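# Phone onto comic book, closed laptop onto stand

## Task

Place the phone so it lies flat and entirely on top of the comic book, and set the closed laptop on the laptop stand with its top face up and one long edge resting against the stand's lips; at the end neither gripper may be in contact with the phone or the laptop.

## Robot and tools

Robot: two arms, left_arm and right_arm, each ending in a two-finger gripper. Views come from cam_head_left and cam_head_right (each 896x504), returned in that order. Loose objects may occasionally get nudged by an outside push.

Frame: the scene frame has its origin at table-top height, halfway between the two arms' nominal bases. +x points out over the table, +z points up, and left_arm sits on the +y side (arm names do not match image left/right). Real bases are offset from nominal; only a BASES line gives their calibrated spot. Reported hand positions and orientations can be off by a few centimetres, more at long reach. The gripper's fingers point along its own +z and open and close along its own y. end_effector_position is the point between the pads, roughly 1 cm short of the fingertips.

Row layout (used by execute_actions and move): 14 numbers, each in [-1, 1], always all 14 even when one arm is idle. Order: dx, dy, dz, rx, ry, rz, opening for left_arm, then the same seven for right_arm. dx, dy, dz are offsets along scene axes, and rx, ry, rz form a single rotation vector turning the hand about its Hand target position. All six are offsets from that arm's Hand target as it stood when the action or move began, not absolute poses. Scale: 1.0 = 0.6 m or 180 degrees. If the translation vector is longer than 1.0 it may be shortened along its direction. opening is absolute, not an offset: +1 fully open (0.094 m), -1 closed. Sending 0 as an opening commands closing, so to keep a gripper unchanged resend its current command (see Tool commands).

execute_actions(actions, cameras): actions is a list of up to 15 actions; each action is a table of up to 15 rows, one row per 1/30 s step, with the last row held through the remaining steps of its 15. Every row in an action counts from the action's start pose, and each new action starts from the updated Hand target, so repeating an offset keeps moving. Empty actions list just reports state and images. cameras selects images: omitted, null or ["all"] gives all, [] gives none; an unknown name invalidates the call.

move(target, speed, blend, opening_speed, blocking, cameras): straight-line paths toward target, which is one 14-number row or a list of up to 15 rows; every row is an offset from the same starting Hand targets, not from the previous row. speed is the top path speed in m/s, 0.002 to 4.3 (default 0.25), turning limited to twice that in rad/s; one value or one per target. blend (m) rounds corners in a list. opening_speed is the rate on the -1..+1 scale per second, at least 0.2; use a slow value near 0.2 when closing on fragile items. blocking=false returns after about 0.5 s while the move continues. Paths do not avoid obstacles or the other arm; grippers lag and stray more when fast or with the arm nearly straight. Keep paths away from an arm's own base, or its shoulder posture may flip. Whole move is capped at 10 s. The result adds a move: line giving the ending (done, off_target, moving, held, fault) and limits (paced = pose clipped, held = steps withheld). done means at rest within 10 mm and 2 degrees; it does not tell you about contact.

wait(seconds 0 to 10): lets time pass holding commands. stop(): brakes a running move. zoom_image(camera, region [x0,y0,x1,y1], at most 504x504 px, origin top-left): closer look at cam_head_left or cam_head_right latest image. finished_scene(scene): ends the scene irreversibly; call it only once both placements hold and neither gripper touches phone or laptop.

Results: Hand target is the last commanded pose after clipping; next offsets start there. Grippers often rest short of it by a centimetre or so from friction and weight; the next command, even all zeros, re-requests it, or send the missing distance. Orientation commands are clipped to 40 degrees from the measured one each step. grip_measured is the measured opening on the command scale (reads up to 2.7 mm wide when empty; under a squeeze it reads narrower than the part). Force limit is reached about 0.05 below the touch reading (0.11+ for small or round items). To release, command well above grip_measured. grip_effort_nm is gripper motor effort (negative closing), not pad force. Joint torques include gravity, have offsets and noise; numbers 3 and 4 wrap at ±28 N m. Joint velocities saying "within noise" means that arm is still. Joint ranges (rad): waist ±2.880, shoulder 0 to 3.142, elbow 0 to 3.019 (straight 2.964), wrist pitch -1.693 to 1.571, wrist yaw ±1.571, wrist roll ±2.094.

Avoid: anything leaving the table or being left off it (fails the task), dropping objects or releasing them while moving, fast impacts and hard pressing (a blocked arm keeps pushing until commanded back past its gripper), arm-to-arm contact or gripping the other arm's fingers (can end the scene), and arm stops. Motor heat builds from holding loads, stretched poses and pushing at unreachable targets, including idle time; MOTOR HOT appears at 85 °C and at 100 °C the arm drops for 30 to 60 s (OVER-TEMPERATURE FAULT). Time passes while you think, and a running move keeps going.

Each tool is called after "Call:" as a command line: name --argument value for each argument, lists and objects as JSON in quotes; but a table of rows of numbers goes row by row, as --pt "numbers of a row", without its own name.

## Session

Call:
execute_actions --actions '[]'

Scene clock: 0.00 s.
left_arm: end_effector_position=(+0.4917, +0.7724, +0.2723) grip_measured=+1.000 grip_effort_nm=n/a end_effector_quat_wxyz=(+0.538, +0.343, +0.763, +0.102) | right_arm: end_effector_position=(+0.0817, -0.5453, +0.1551) grip_measured=+1.000 grip_effort_nm=n/a end_effector_quat_wxyz=(-0.018, +0.931, +0.365, +0.017)
Joint positions: left_arm=[1.045 1.959 1.826 -0.901 1.086 1.589 0.094] | right_arm=[-1.159 1.068 0.818 -1.355 -0.035 1.239 0.094]
Joint velocities: within noise
Joint torques (N m): no reading
Motor temperatures (°C): left_arm=[23 25 27 24 28 25 28] | right_arm=[27 30 27 25 24 24 25]
Heat: left arm: hottest wrist yaw 28 °C; right arm: hottest shoulder 30 °C.
Hand target: left_arm +0.4939, +0.7763, +0.2941; +0.539, +0.352, +0.755, +0.121 | right_arm +0.0850, -0.5527, +0.1634; -0.006, +0.931, +0.366, +0.017
Tool commands: left_gripper/opening=+1.0 right_gripper/opening=+1.0

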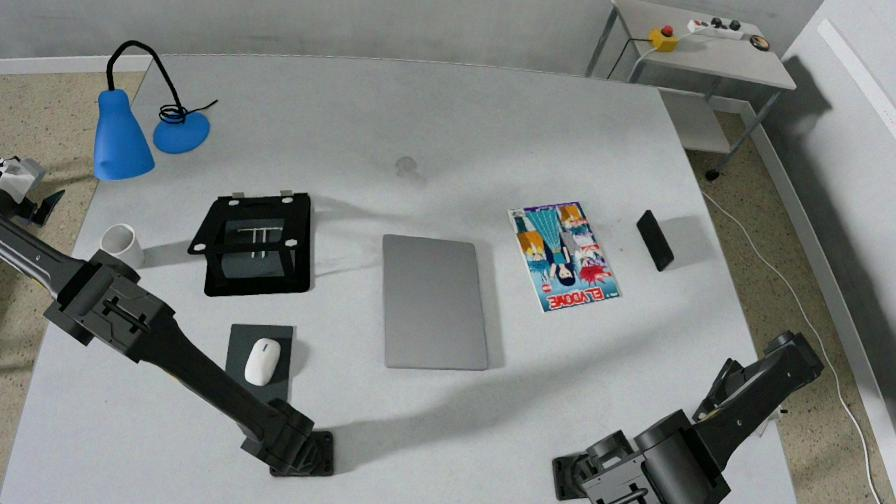

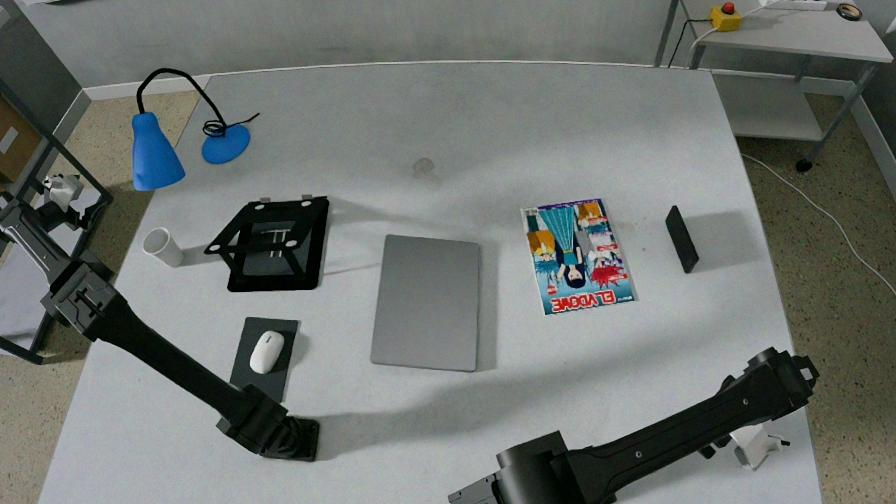

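Call:
zoom_image --camera "cam_head_left" --region '[180, 170, 340, 310]'

Call:
zoom_image --camera "cam_head_right" --region '[190, 170, 350, 310]'

Call:
zoom_image --camera "cam_head_right" --region '[510, 180, 750, 330]'

Call:
zoom_image --camera "cam_head_left" --region '[360, 220, 520, 390]'

Scaled by 3.150.

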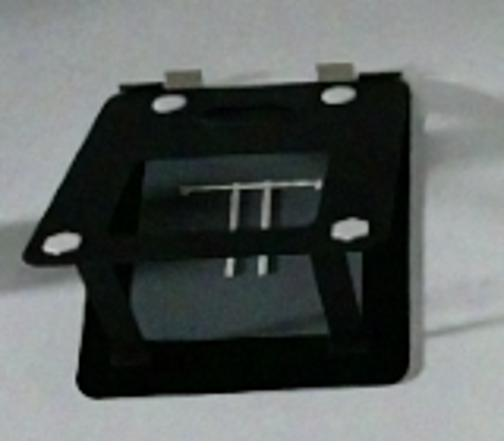

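Scaled by 3.150.

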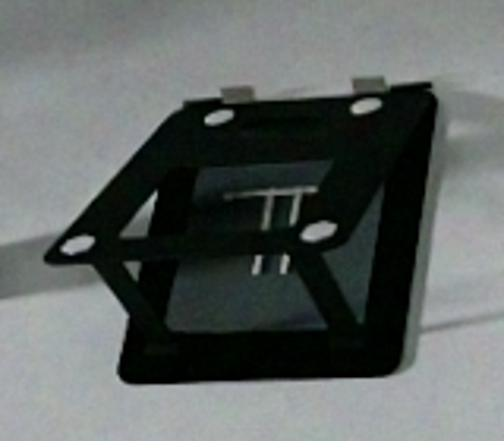

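Scaled by 2.100.

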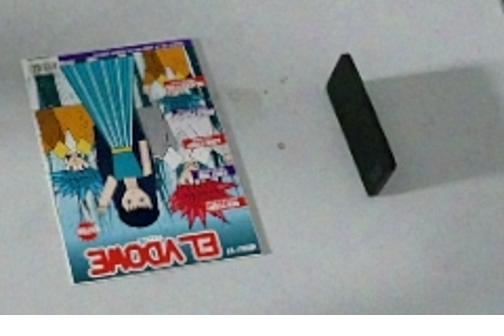

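Scaled by 2.965.

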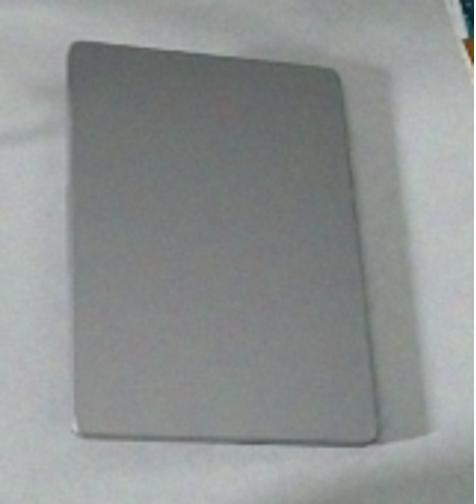

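Call:
zoom_image --camera "cam_head_left" --region '[370, 340, 510, 390]'

Call:
zoom_image --camera "cam_head_right" --region '[360, 340, 500, 390]'

Call:
zoom_image --camera "cam_head_left" --region '[440, 230, 510, 280]'

Call:
zoom_image --camera "cam_head_left" --region '[620, 190, 710, 280]'

Call:
zoom_image --camera "cam_head_right" --region '[650, 190, 740, 280]'

Scaled by 3.600.

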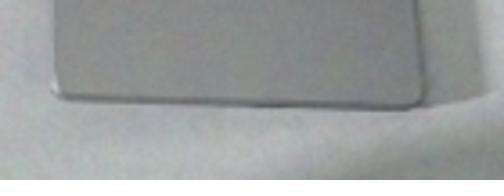

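Scaled by 3.600.

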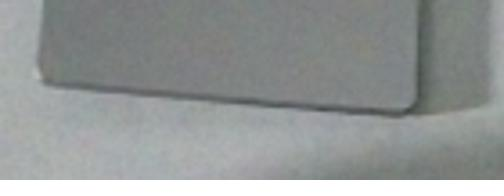

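Scaled by 7.200.

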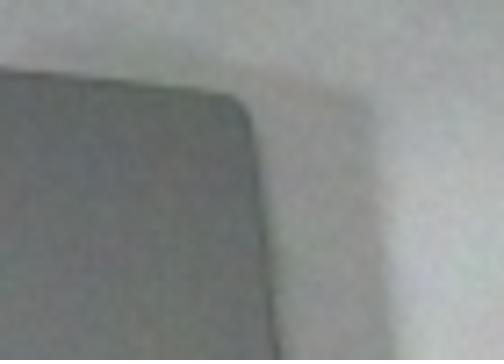

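Scaled by 5.600.

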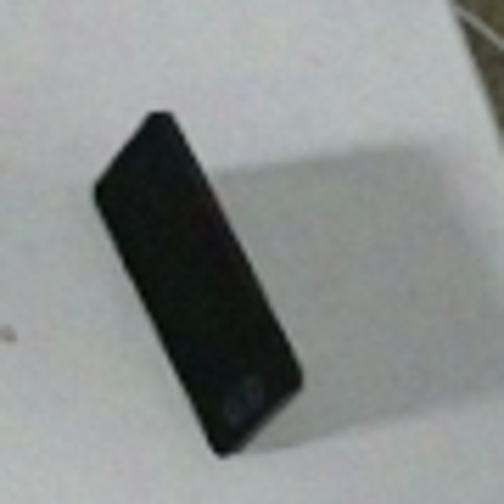

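Scaled by 5.600.

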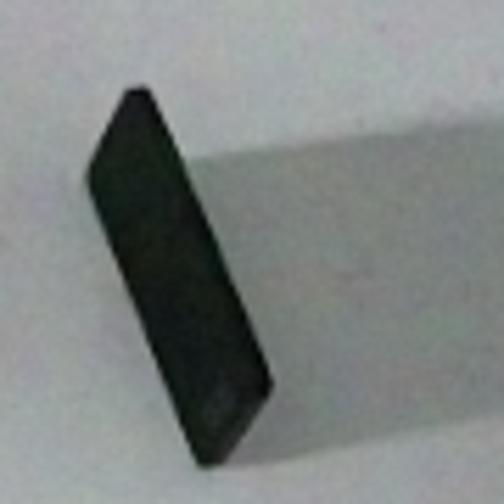

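Call:
move --target '[0,0,0,0,0,0,1,0.4417,0.505,-0.105,0,0,0,-1]'

Scene clock: 40.77 s.
left_arm: end_effector_position=(+0.4917, +0.7724, +0.2723) grip_measured=+1.000 grip_effort_nm=0.022 end_effector_quat_wxyz=(+0.538, +0.343, +0.763, +0.102) | right_arm: end_effector_position=(+0.3291, -0.2554, +0.0899) grip_measured=-0.991 grip_effort_nm=-0.491 end_effector_quat_wxyz=(-0.101, +0.844, +0.525, +0.038)
Joint positions: left_arm=[1.045 1.959 1.826 -0.901 1.086 1.589 0.094] | right_arm=[0.045 1.422 0.922 -1.103 -0.214 2.075 0]
Joint velocities: within noise
Joint torques (N m): left_arm=[-1.55 -24 13.71 1.24 0.46 -0.02] | right_arm=[1.26 -10.11 11.03 -0.23 0.06 0.23]
Motor temperatures (°C): left_arm=[23 28 31 24 28 24 27] | right_arm=[27 30 34 25 24 24 25]
Heat: left arm: hottest elbow 31 °C; right arm: hottest elbow 34 °C.
Hand target: left_arm +0.4939, +0.7763, +0.2941; +0.539, +0.352, +0.755, +0.121 | right_arm +0.3499, -0.2498, +0.1005; -0.006, +0.931, +0.365, +0.017
Off the commanded pose: left_arm 0.022 m, 3 deg | right_arm 0.024 m, 24 deg.
joint sent to its limit (right arm) — joint 6 (wrist roll), upper limit. The joint targets are off in orientation, not in position.
move: off_target (left_arm, right_arm)

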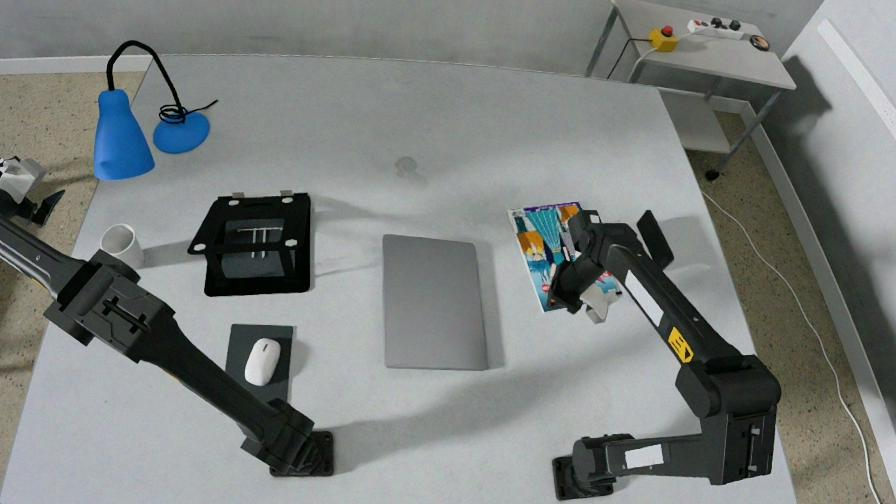

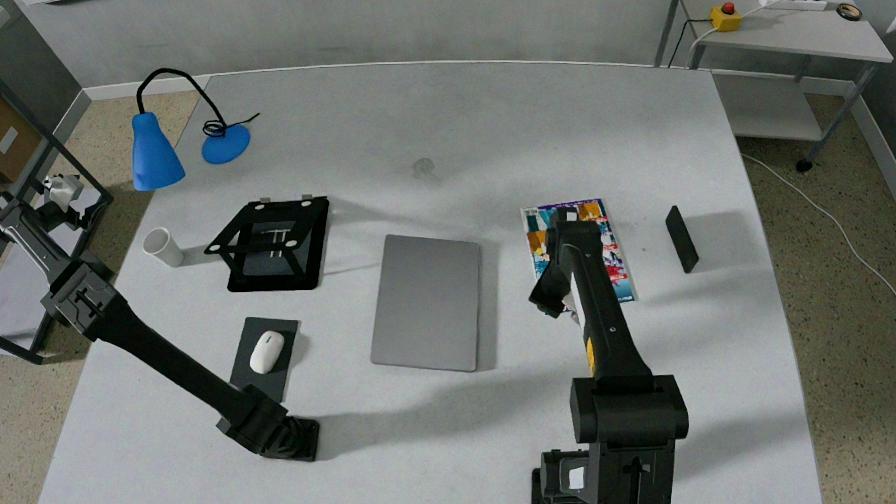

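Call:
move --target '[0,0,0,0,0,0,1,-0.1667,0.0833,-0.1,0,0,0.761,-1]'

Scene clock: 53.07 s.
left_arm: end_effector_position=(+0.4918, +0.7724, +0.2720) grip_measured=+1.000 grip_effort_nm=0.022 end_effector_quat_wxyz=(+0.538, +0.343, +0.763, +0.102) | right_arm: end_effector_position=(+0.2533, -0.2021, +0.0399) grip_measured=-0.991 grip_effort_nm=-0.486 end_effector_quat_wxyz=(-0.025, +0.011, +1.000, -0.001)
Joint positions: left_arm=[1.045 1.959 1.826 -0.901 1.086 1.589 0.094] | right_arm=[0.351 1.358 0.713 -0.973 -0.015 0.378 0]
Joint velocities: within noise
Joint torques (N m): left_arm=[-0.97 -24.12 13.65 1.11 0.54 0] | right_arm=[1.2 -11.46 5.6 0.4 0.1 0.11]
Motor temperatures (°C): left_arm=[23 29 32 24 28 24 27] | right_arm=[27 31 34 25 24 24 25]
Heat: left arm: hottest elbow 32 °C; right arm: hottest elbow 34 °C.
Hand target: left_arm +0.4940, +0.7763, +0.2938; +0.539, +0.352, +0.755, +0.121 | right_arm +0.2501, -0.1997, +0.0405; -0.018, +0.001, +1.000, +0.000
Off the commanded pose: left_arm 0.023 m, 3 deg | right_arm 0.004 m, 1 deg.
move: off_target (left_arm)

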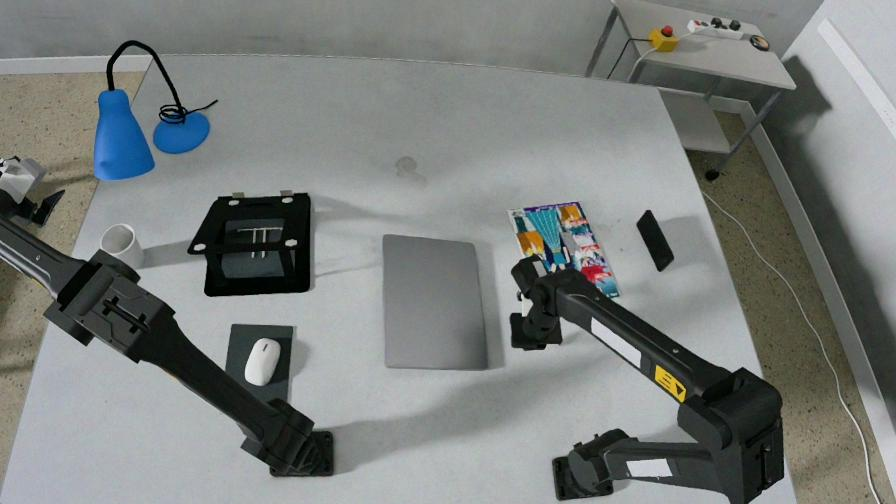

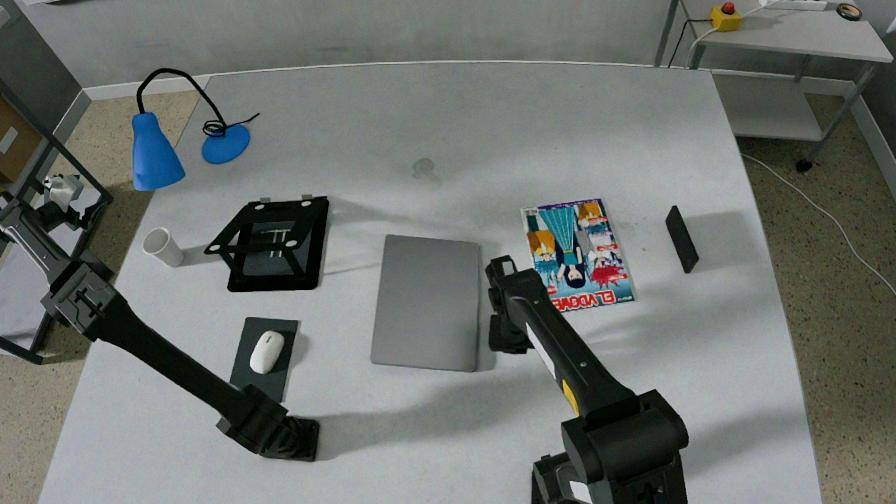

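Call:
zoom_image --camera "cam_head_left" --region '[490, 240, 620, 360]'

Call:
zoom_image --camera "cam_head_right" --region '[470, 240, 600, 360]'

Scaled by 3.877.

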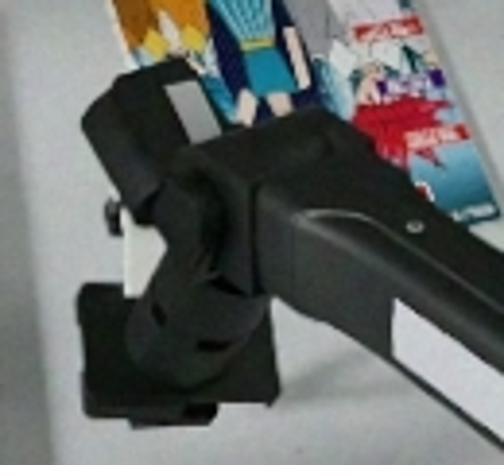

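Scaled by 3.877.

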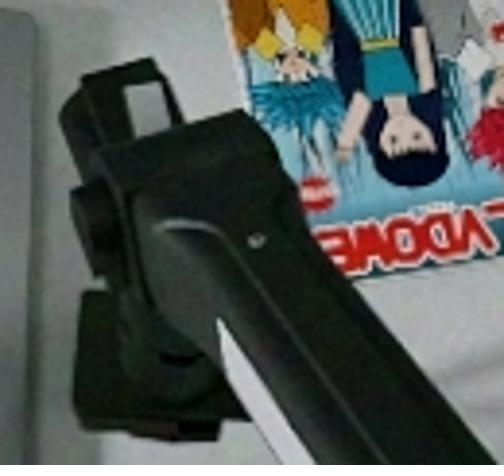

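Call:
move --target '[-0.073,-0.877,-0.09,-0.219,-0.1,0.107,-1,0.083,0,0.099,0,-0.5,0,-1]'

Scene clock: 68.80 s.
left_arm: end_effector_position=(+0.4527, +0.2560, +0.2386) grip_measured=-0.981 grip_effort_nm=-0.989 end_effector_quat_wxyz=(+0.701, -0.001, +0.713, +0.007) | right_arm: end_effector_position=(+0.3030, -0.2010, +0.1030) grip_measured=-0.991 grip_effort_nm=-0.491 end_effector_quat_wxyz=(+0.690, +0.009, +0.723, +0.001)
Joint positions: left_arm=[0.018 1.03 0.326 0.688 0.036 0.01 0.001] | right_arm=[0.599 1.704 0.083 1.564 0.614 0.046 0]
Joint velocities: within noise
Joint torques (N m): left_arm=[-2.49 -6.36 8.79 2.44 -0.19 -0.09] | right_arm=[1.03 -6.95 0.35 2.17 -0.02 0.1]
Motor temperatures (°C): left_arm=[23 29 32 24 28 24 27] | right_arm=[27 31 33 25 24 24 25]
Heat: left arm: hottest elbow 32 °C; right arm: hottest elbow 33 °C.
Hand target: left_arm +0.4502, +0.2499, +0.2401; +0.707, +0.001, +0.707, +0.000 | right_arm +0.2998, -0.1998, +0.0999; +0.694, +0.001, +0.720, +0.001
Off the commanded pose: left_arm 0.006 m, 1 deg | right_arm 0.005 m, 1 deg.
joint sent to its limit (right arm) — joint 4 (wrist pitch), upper limit. The joint targets still meet the commanded pose.
move: done

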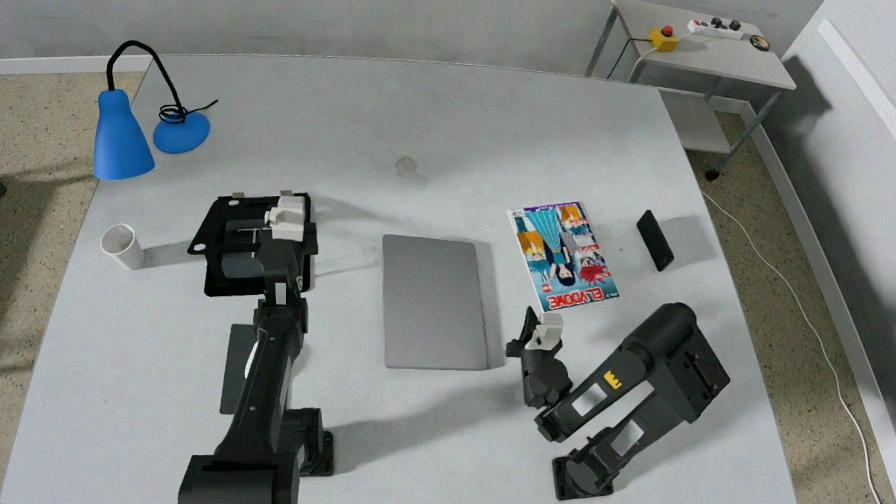

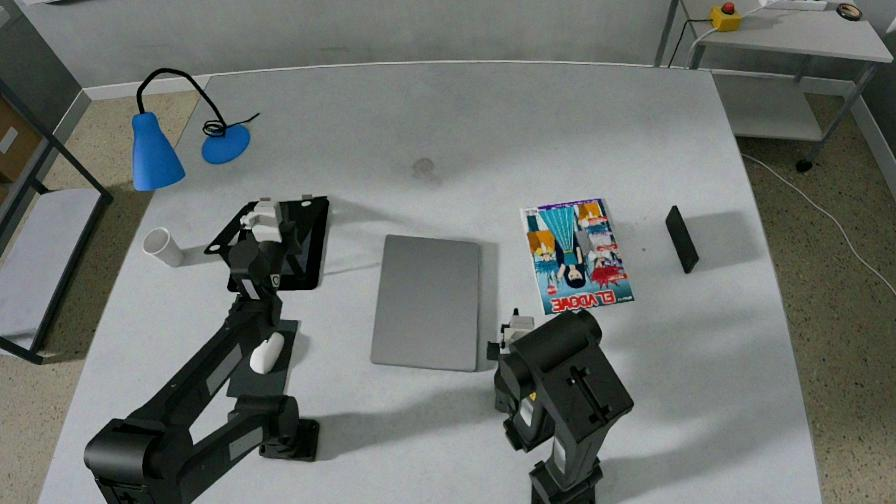

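Call:
zoom_image --camera "cam_head_left" --region '[490, 290, 590, 370]'

Call:
zoom_image --camera "cam_head_right" --region '[470, 290, 570, 370]'

Call:
zoom_image --camera "cam_head_left" --region '[230, 180, 350, 260]'

Call:
zoom_image --camera "cam_head_right" --region '[210, 180, 330, 260]'

Scaled by 5.040.

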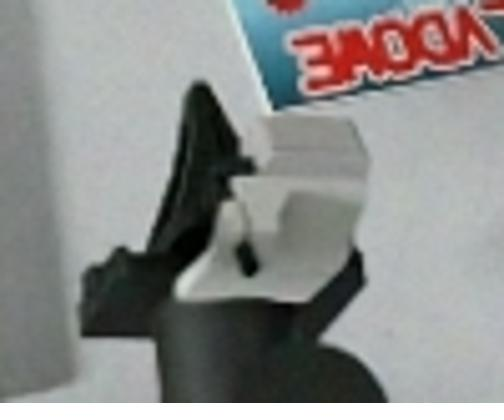

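Scaled by 5.040.

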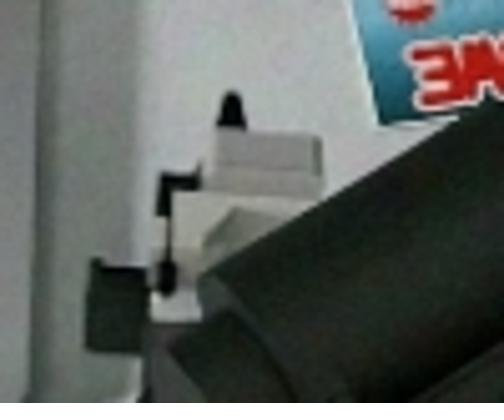

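Scaled by 4.200.

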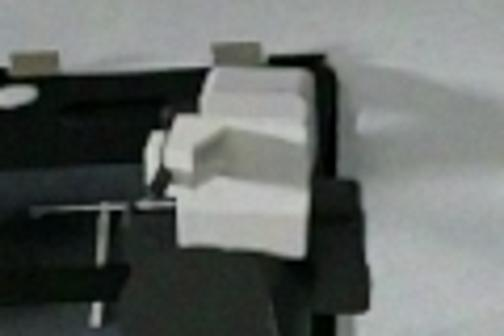

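Scaled by 4.200.

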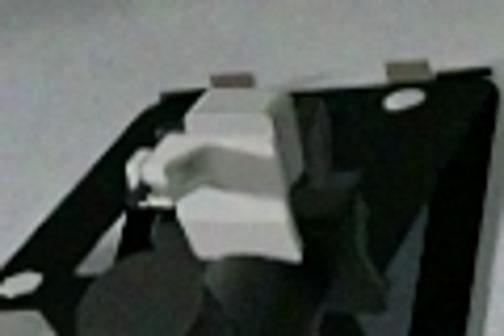

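Call:
move --target '[-0.083,-0.083,-0.15,-0.5,0,0,-1,0.083,0,-0.05,0.5,0,0,-1]'

Call:
zoom_image --camera "cam_head_left" --region '[490, 240, 610, 340]'

Call:
zoom_image --camera "cam_head_right" --region '[470, 240, 590, 340]'

Call:
zoom_image --camera "cam_head_left" --region '[260, 180, 380, 280]'

Call:
zoom_image --camera "cam_head_right" --region '[260, 180, 380, 280]'

Scene clock: 82.93 s.
left_arm: end_effector_position=(+0.4041, +0.2048, +0.1515) grip_measured=-0.981 grip_effort_nm=-0.979 end_effector_quat_wxyz=(+0.505, -0.501, +0.501, -0.493) | right_arm: end_effector_position=(+0.3447, -0.1975, +0.0713) grip_measured=-0.991 grip_effort_nm=-0.491 end_effector_quat_wxyz=(+0.470, +0.510, +0.536, +0.482)
Joint positions: left_arm=[-0.222 1.365 0.115 1.246 -0.206 -1.561 0.001] | right_arm=[0.477 1.852 0.183 1.564 0.443 1.604 0]
Joint velocities: within noise
Joint torques (N m): left_arm=[-2.37 -5.19 4.25 2.69 -0.16 0.01] | right_arm=[-0.21 -8.64 1.37 2.11 0.14 0.12]
Motor temperatures (°C): left_arm=[23 28 33 24 28 24 28] | right_arm=[27 31 31 25 24 23 25]
Heat: left arm: hottest elbow 33 °C; right arm: hottest shoulder 31 °C.
Hand target: left_arm +0.4004, +0.2002, +0.1499; +0.500, -0.500, +0.500, -0.500 | right_arm +0.3496, -0.1997, +0.0699; +0.491, +0.491, +0.508, +0.510
Off the commanded pose: left_arm 0.006 m, 1 deg | right_arm 0.006 m, 6 deg.
joint sent to its limit (right arm) — joint 4 (wrist pitch), upper limit. The joint targets are off in orientation, not in position.
move: off_target (right_arm)

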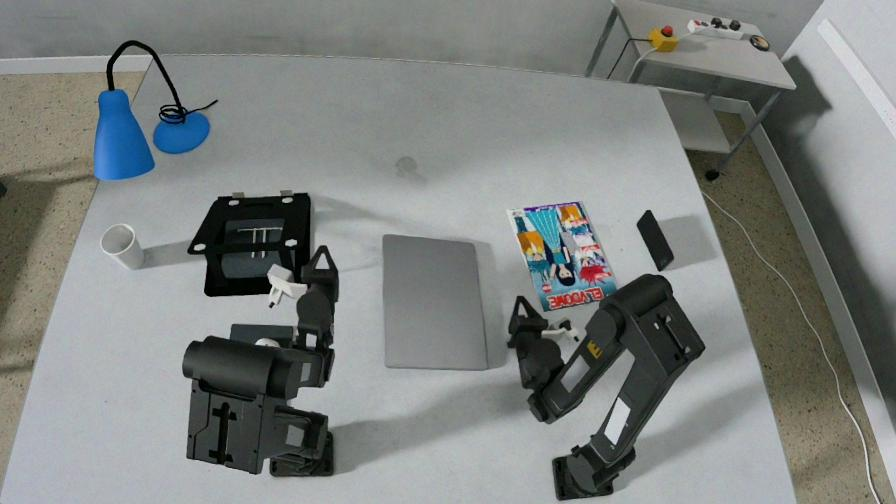

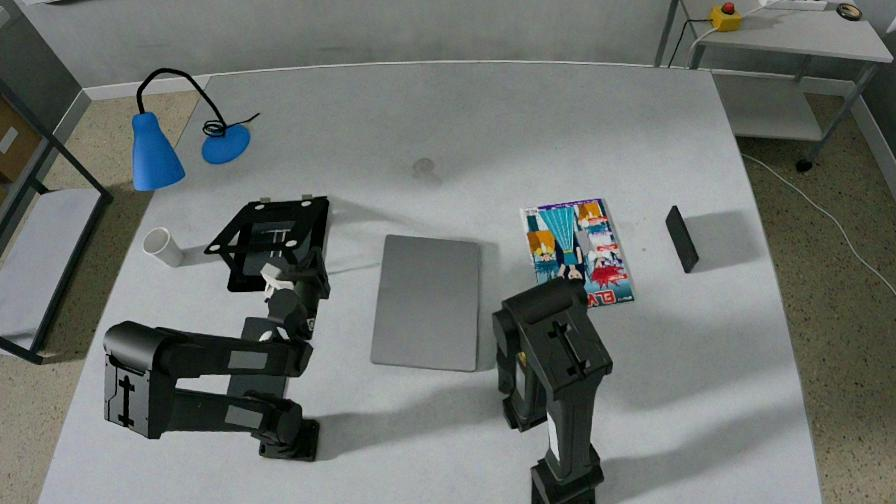

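Scaled by 4.200.

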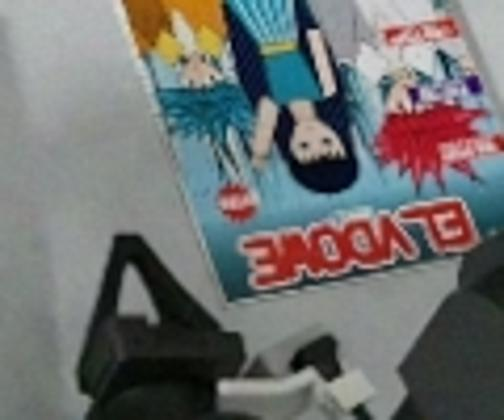

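Scaled by 4.200.

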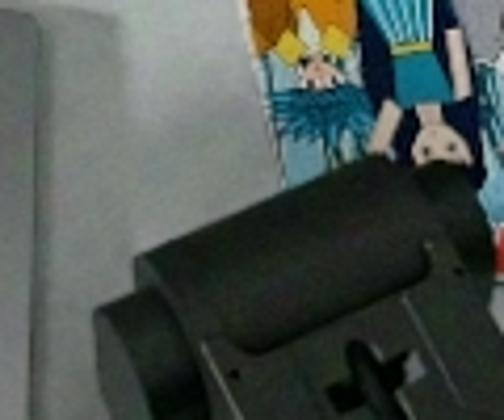

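Scaled by 4.200.

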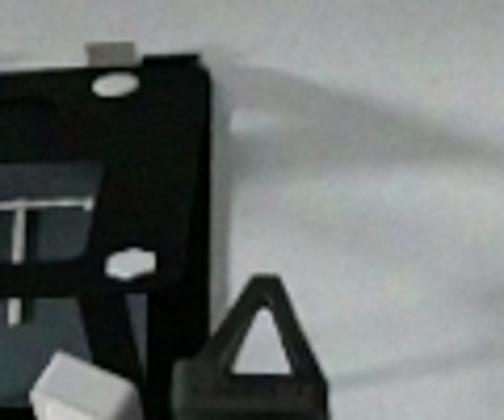

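Scaled by 4.200.

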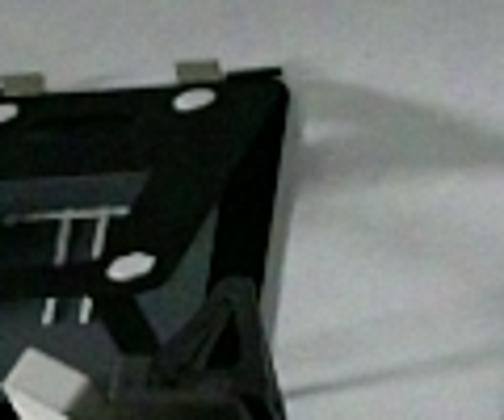

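Call:
move --target '[-0.167,0.0,-0.133,0,0,0,-1,0.167,-0.417,0.133,0,0,0,-1]'

Call:
zoom_image --camera "cam_head_left" --region '[540, 180, 680, 280]'

Call:
zoom_image --camera "cam_head_right" --region '[540, 180, 680, 280]'

Call:
zoom_image --camera "cam_head_left" --region '[260, 240, 380, 340]'

Call:
zoom_image --camera "cam_head_right" --region '[260, 240, 380, 340]'

Scene clock: 109.50 s.
left_arm: end_effector_position=(+0.3750, +0.2056, +0.1256) grip_measured=-0.981 grip_effort_nm=-0.979 end_effector_quat_wxyz=(+0.497, -0.508, +0.510, -0.484) | right_arm: end_effector_position=(+0.3864, -0.3096, +0.0968) grip_measured=-0.991 grip_effort_nm=-0.486 end_effector_quat_wxyz=(+0.470, +0.511, +0.525, +0.493)
Joint positions: left_arm=[-0.25 1.476 0.035 1.403 -0.233 -1.564 0.001] | right_arm=[-0.031 1.712 0.214 1.425 -0.064 1.577 0]
Joint velocities: within noise
Joint torques (N m): left_arm=[-1.38 -7.59 4.53 1.58 0.02 0.12] | right_arm=[-0.21 -11.34 3.54 1.21 -0.06 0.01]
Motor temperatures (°C): left_arm=[23 27 31 24 27 24 29] | right_arm=[27 31 30 25 24 23 25]
Heat: left arm: hottest elbow 31 °C; right arm: hottest shoulder 31 °C.
Hand target: left_arm +0.3795, +0.2056, +0.1317; +0.501, -0.506, +0.505, -0.488 (not the last commanded pose) | right_arm +0.3953, -0.3138, +0.1065; +0.481, +0.504, +0.519, +0.496 (not the last commanded pose)
Off the commanded pose: left_arm 0.093 m, 2 deg | right_arm 0.163 m, 4 deg.
move: held (left_arm; a check stopped the path), off_target (right_arm; braked when a check withheld steps of left_arm); limits=held
pose unreachable (left arm): on one or more control steps of this call, first in action 0 (counted from 0), this arm could not follow its commanded pose, so it was not sent that pose on those steps. It may still have moved: this result reports where it is.
cause: moving toward the commanded pose would bring two parts of the arm too close to each other (its shoulder (the part past joint 1) and its forearm (the part past joint 3), with joints 2 (shoulder) and 3 (elbow) between them).

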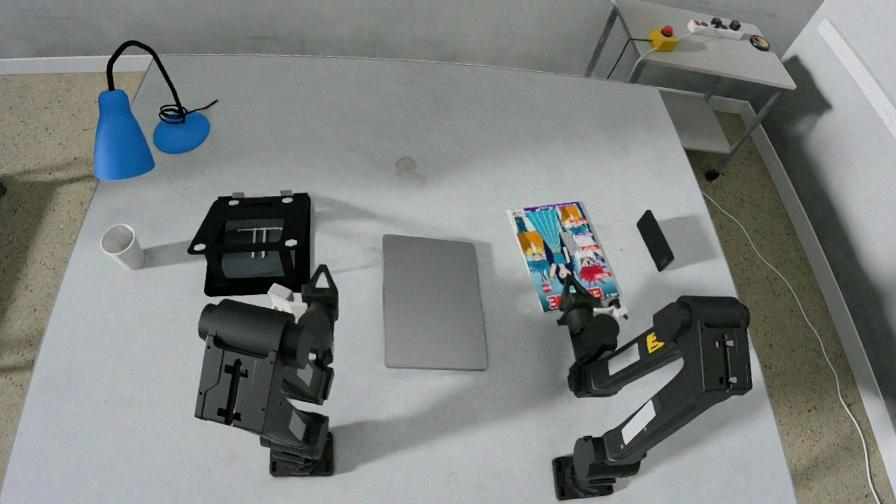

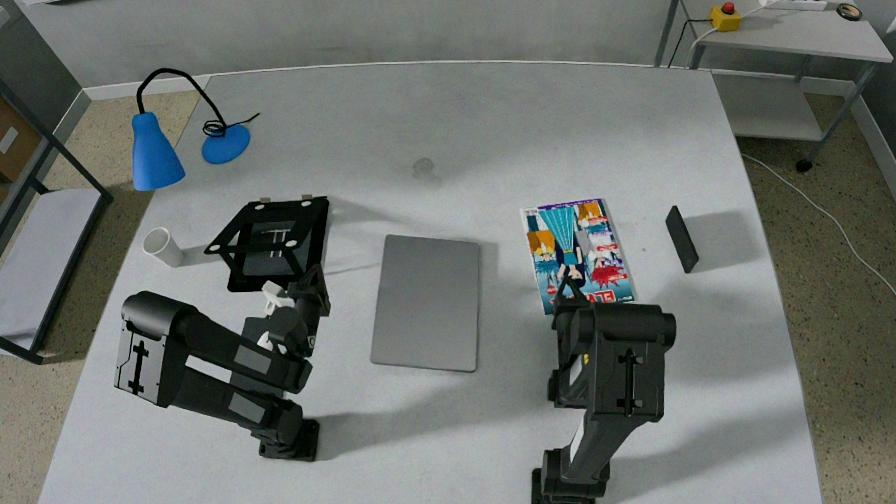

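Scaled by 3.600.

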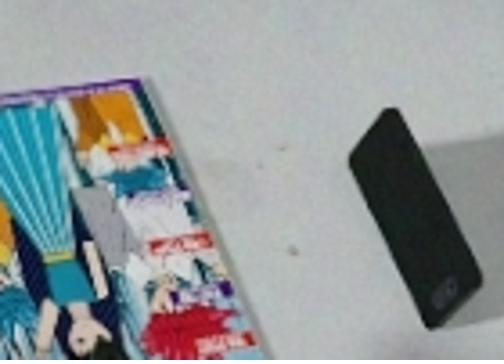

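Scaled by 3.600.

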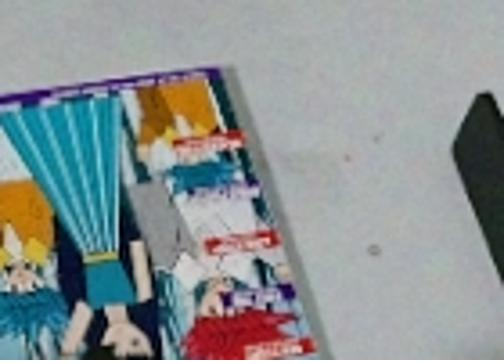

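Scaled by 4.200.

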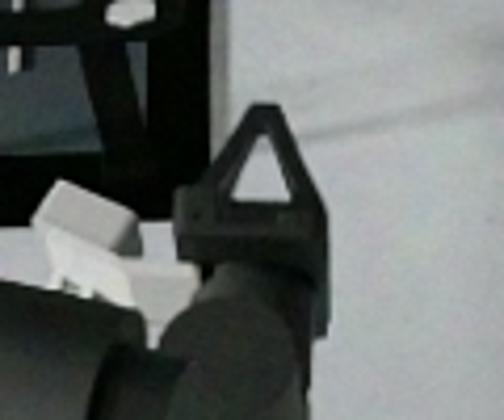

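Scaled by 4.200.

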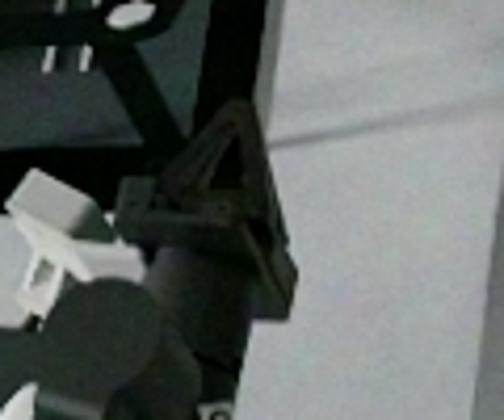

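Call:
move --target '[0.2,-0.093,0.113,0,0,0,-1,0.091,-0.227,0.0725,0,0,0,-1]'

Call:
zoom_image --camera "cam_head_left" --region '[540, 180, 680, 280]'

Call:
zoom_image --camera "cam_head_right" --region '[540, 180, 680, 280]'

Call:
zoom_image --camera "cam_head_left" --region '[280, 150, 420, 250]'

Call:
zoom_image --camera "cam_head_right" --region '[280, 150, 420, 250]'

Scene clock: 115.20 s.
left_arm: end_effector_position=(+0.4834, +0.1599, +0.1824) grip_measured=-0.981 grip_effort_nm=-0.979 end_effector_quat_wxyz=(+0.498, -0.513, +0.514, -0.475) | right_arm: end_effector_position=(+0.4382, -0.4408, +0.1368) grip_measured=-0.991 grip_effort_nm=-0.486 end_effector_quat_wxyz=(+0.467, +0.514, +0.521, +0.495)
Joint positions: left_arm=[-0.327 1.363 0.374 0.933 -0.32 -1.564 0.001] | right_arm=[-0.44 1.604 0.437 1.085 -0.469 1.556 0]
Joint velocities: within noise
Joint torques (N m): left_arm=[-2.26 -8.12 12.22 1.47 -0.15 0.07] | right_arm=[-0.03 -12.22 7.27 1.16 -0.09 0]
Motor temperatures (°C): left_arm=[23 27 31 24 27 24 29] | right_arm=[27 31 30 25 24 23 25]
Heat: left arm: hottest elbow 31 °C; right arm: hottest shoulder 31 °C.
Hand target: left_arm +0.4996, +0.1498, +0.1995; +0.501, -0.506, +0.505, -0.488 | right_arm +0.4499, -0.4500, +0.1501; +0.481, +0.504, +0.519, +0.496
Off the commanded pose: left_arm 0.026 m, 2 deg | right_arm 0.020 m, 2 deg.
move: off_target (left_arm, right_arm)

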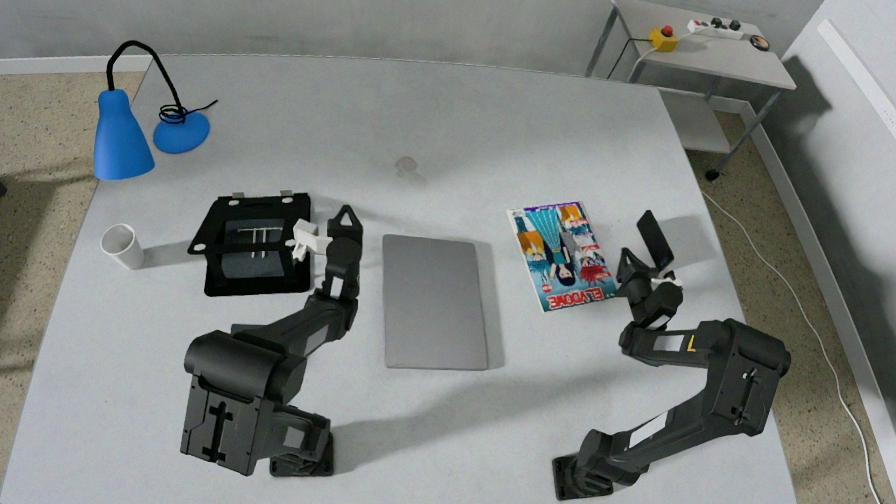

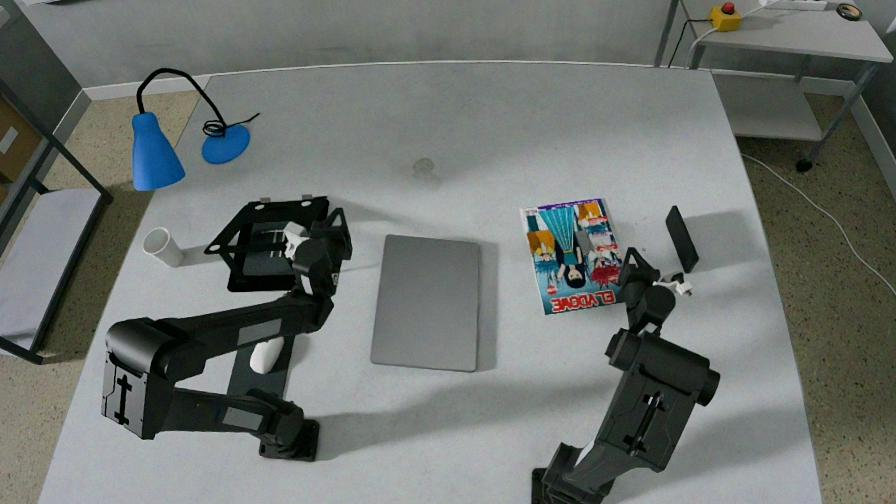

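Scaled by 3.600.

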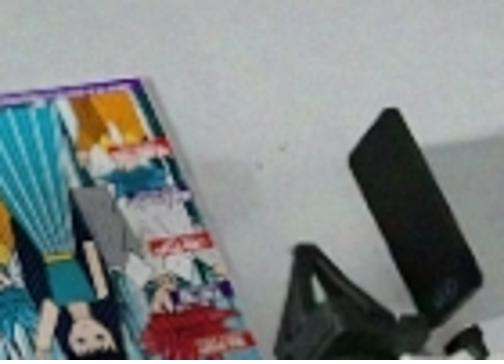

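Scaled by 3.600.

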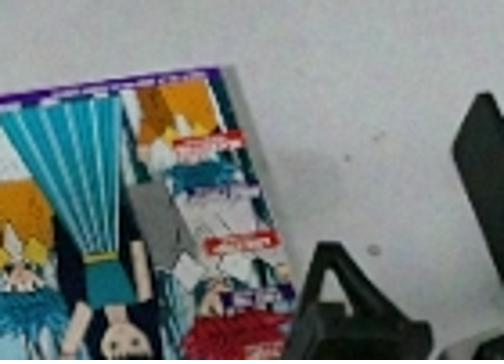

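Scaled by 3.600.

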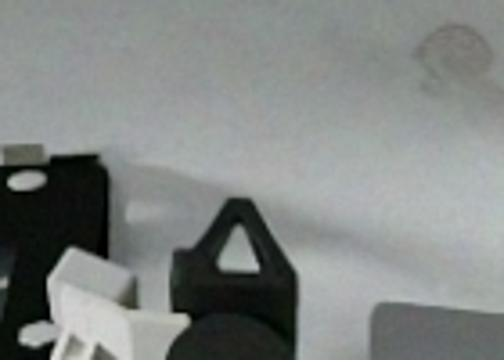

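Scaled by 3.600.

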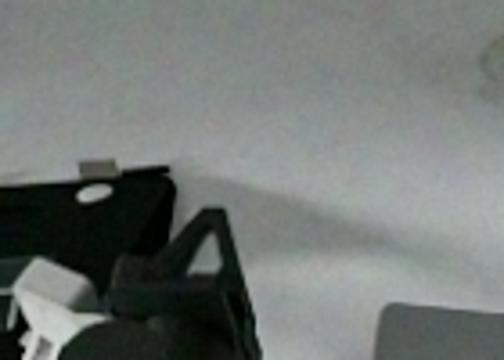

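Call:
move --target '[0,0,0,0,0,0,-1,0.15,-0.183,0.217,-0.4366,0.3246,0.447,1]'

Call:
zoom_image --camera "cam_head_left" --region '[580, 130, 740, 290]'

Call:
zoom_image --camera "cam_head_right" --region '[610, 130, 770, 290]'

Scene clock: 191.43 s.
left_arm: end_effector_position=(+0.4834, +0.1599, +0.1824) grip_measured=-0.981 grip_effort_nm=-0.974 end_effector_quat_wxyz=(+0.498, -0.513, +0.514, -0.475) | right_arm: end_effector_position=(+0.5242, -0.5590, +0.2743) grip_measured=+0.999 grip_effort_nm=0.056 end_effector_quat_wxyz=(+0.022, -0.121, +0.992, -0.012)
Joint positions: left_arm=[-0.327 1.363 0.374 0.933 -0.32 -1.564 0.001] | right_arm=[-0.429 1.925 2.076 -1.672 -0.002 -0.667 0.094]
Joint velocities: within noise
Joint torques (N m): left_arm=[-2.78 -9.05 12.18 1.48 -0.14 0.06] | right_arm=[1.08 -20.13 12.88 -0.12 0.07 0.14]
Motor temperatures (°C): left_arm=[23 26 33 24 27 24 29] | right_arm=[27 32 34 25 24 23 25]
Heat: left arm: hottest elbow 33 °C; right arm: hottest elbow 34 °C.
Hand target: left_arm +0.4996, +0.1498, +0.1995; +0.501, -0.506, +0.505, -0.488 | right_arm +0.5400, -0.5597, +0.2802; -0.001, -0.130, +0.991, +0.000
Off the commanded pose: left_arm 0.026 m, 2 deg | right_arm 0.017 m, 3 deg.
joint sent to its limit (right arm) — joint 4 (wrist pitch), lower limit. The joint targets are off in orientation, not in position.
move: off_target (left_arm, right_arm)

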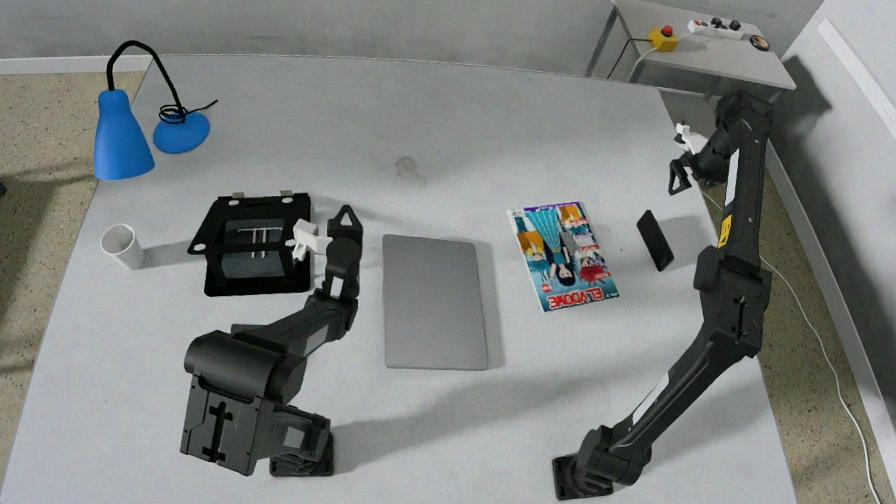

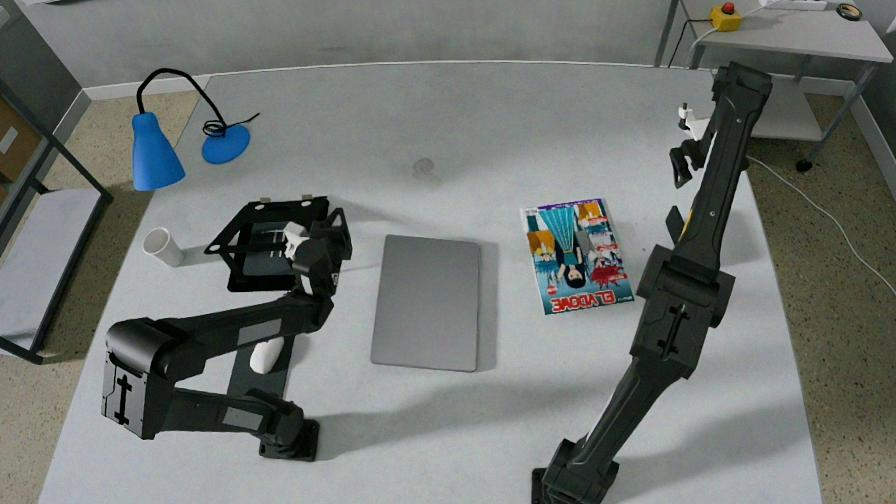

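Scaled by 3.150.

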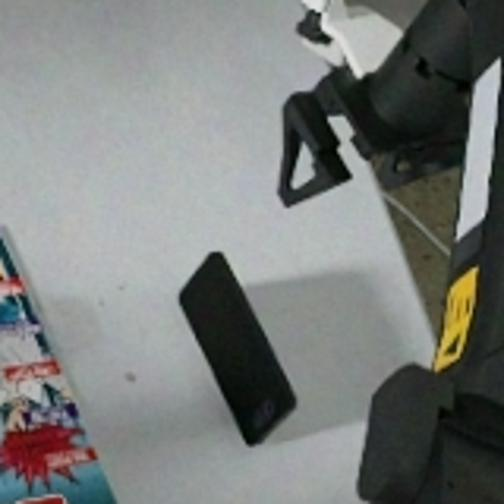

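Scaled by 3.150.

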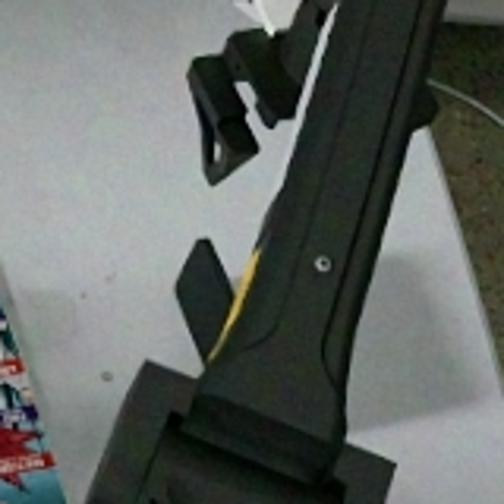

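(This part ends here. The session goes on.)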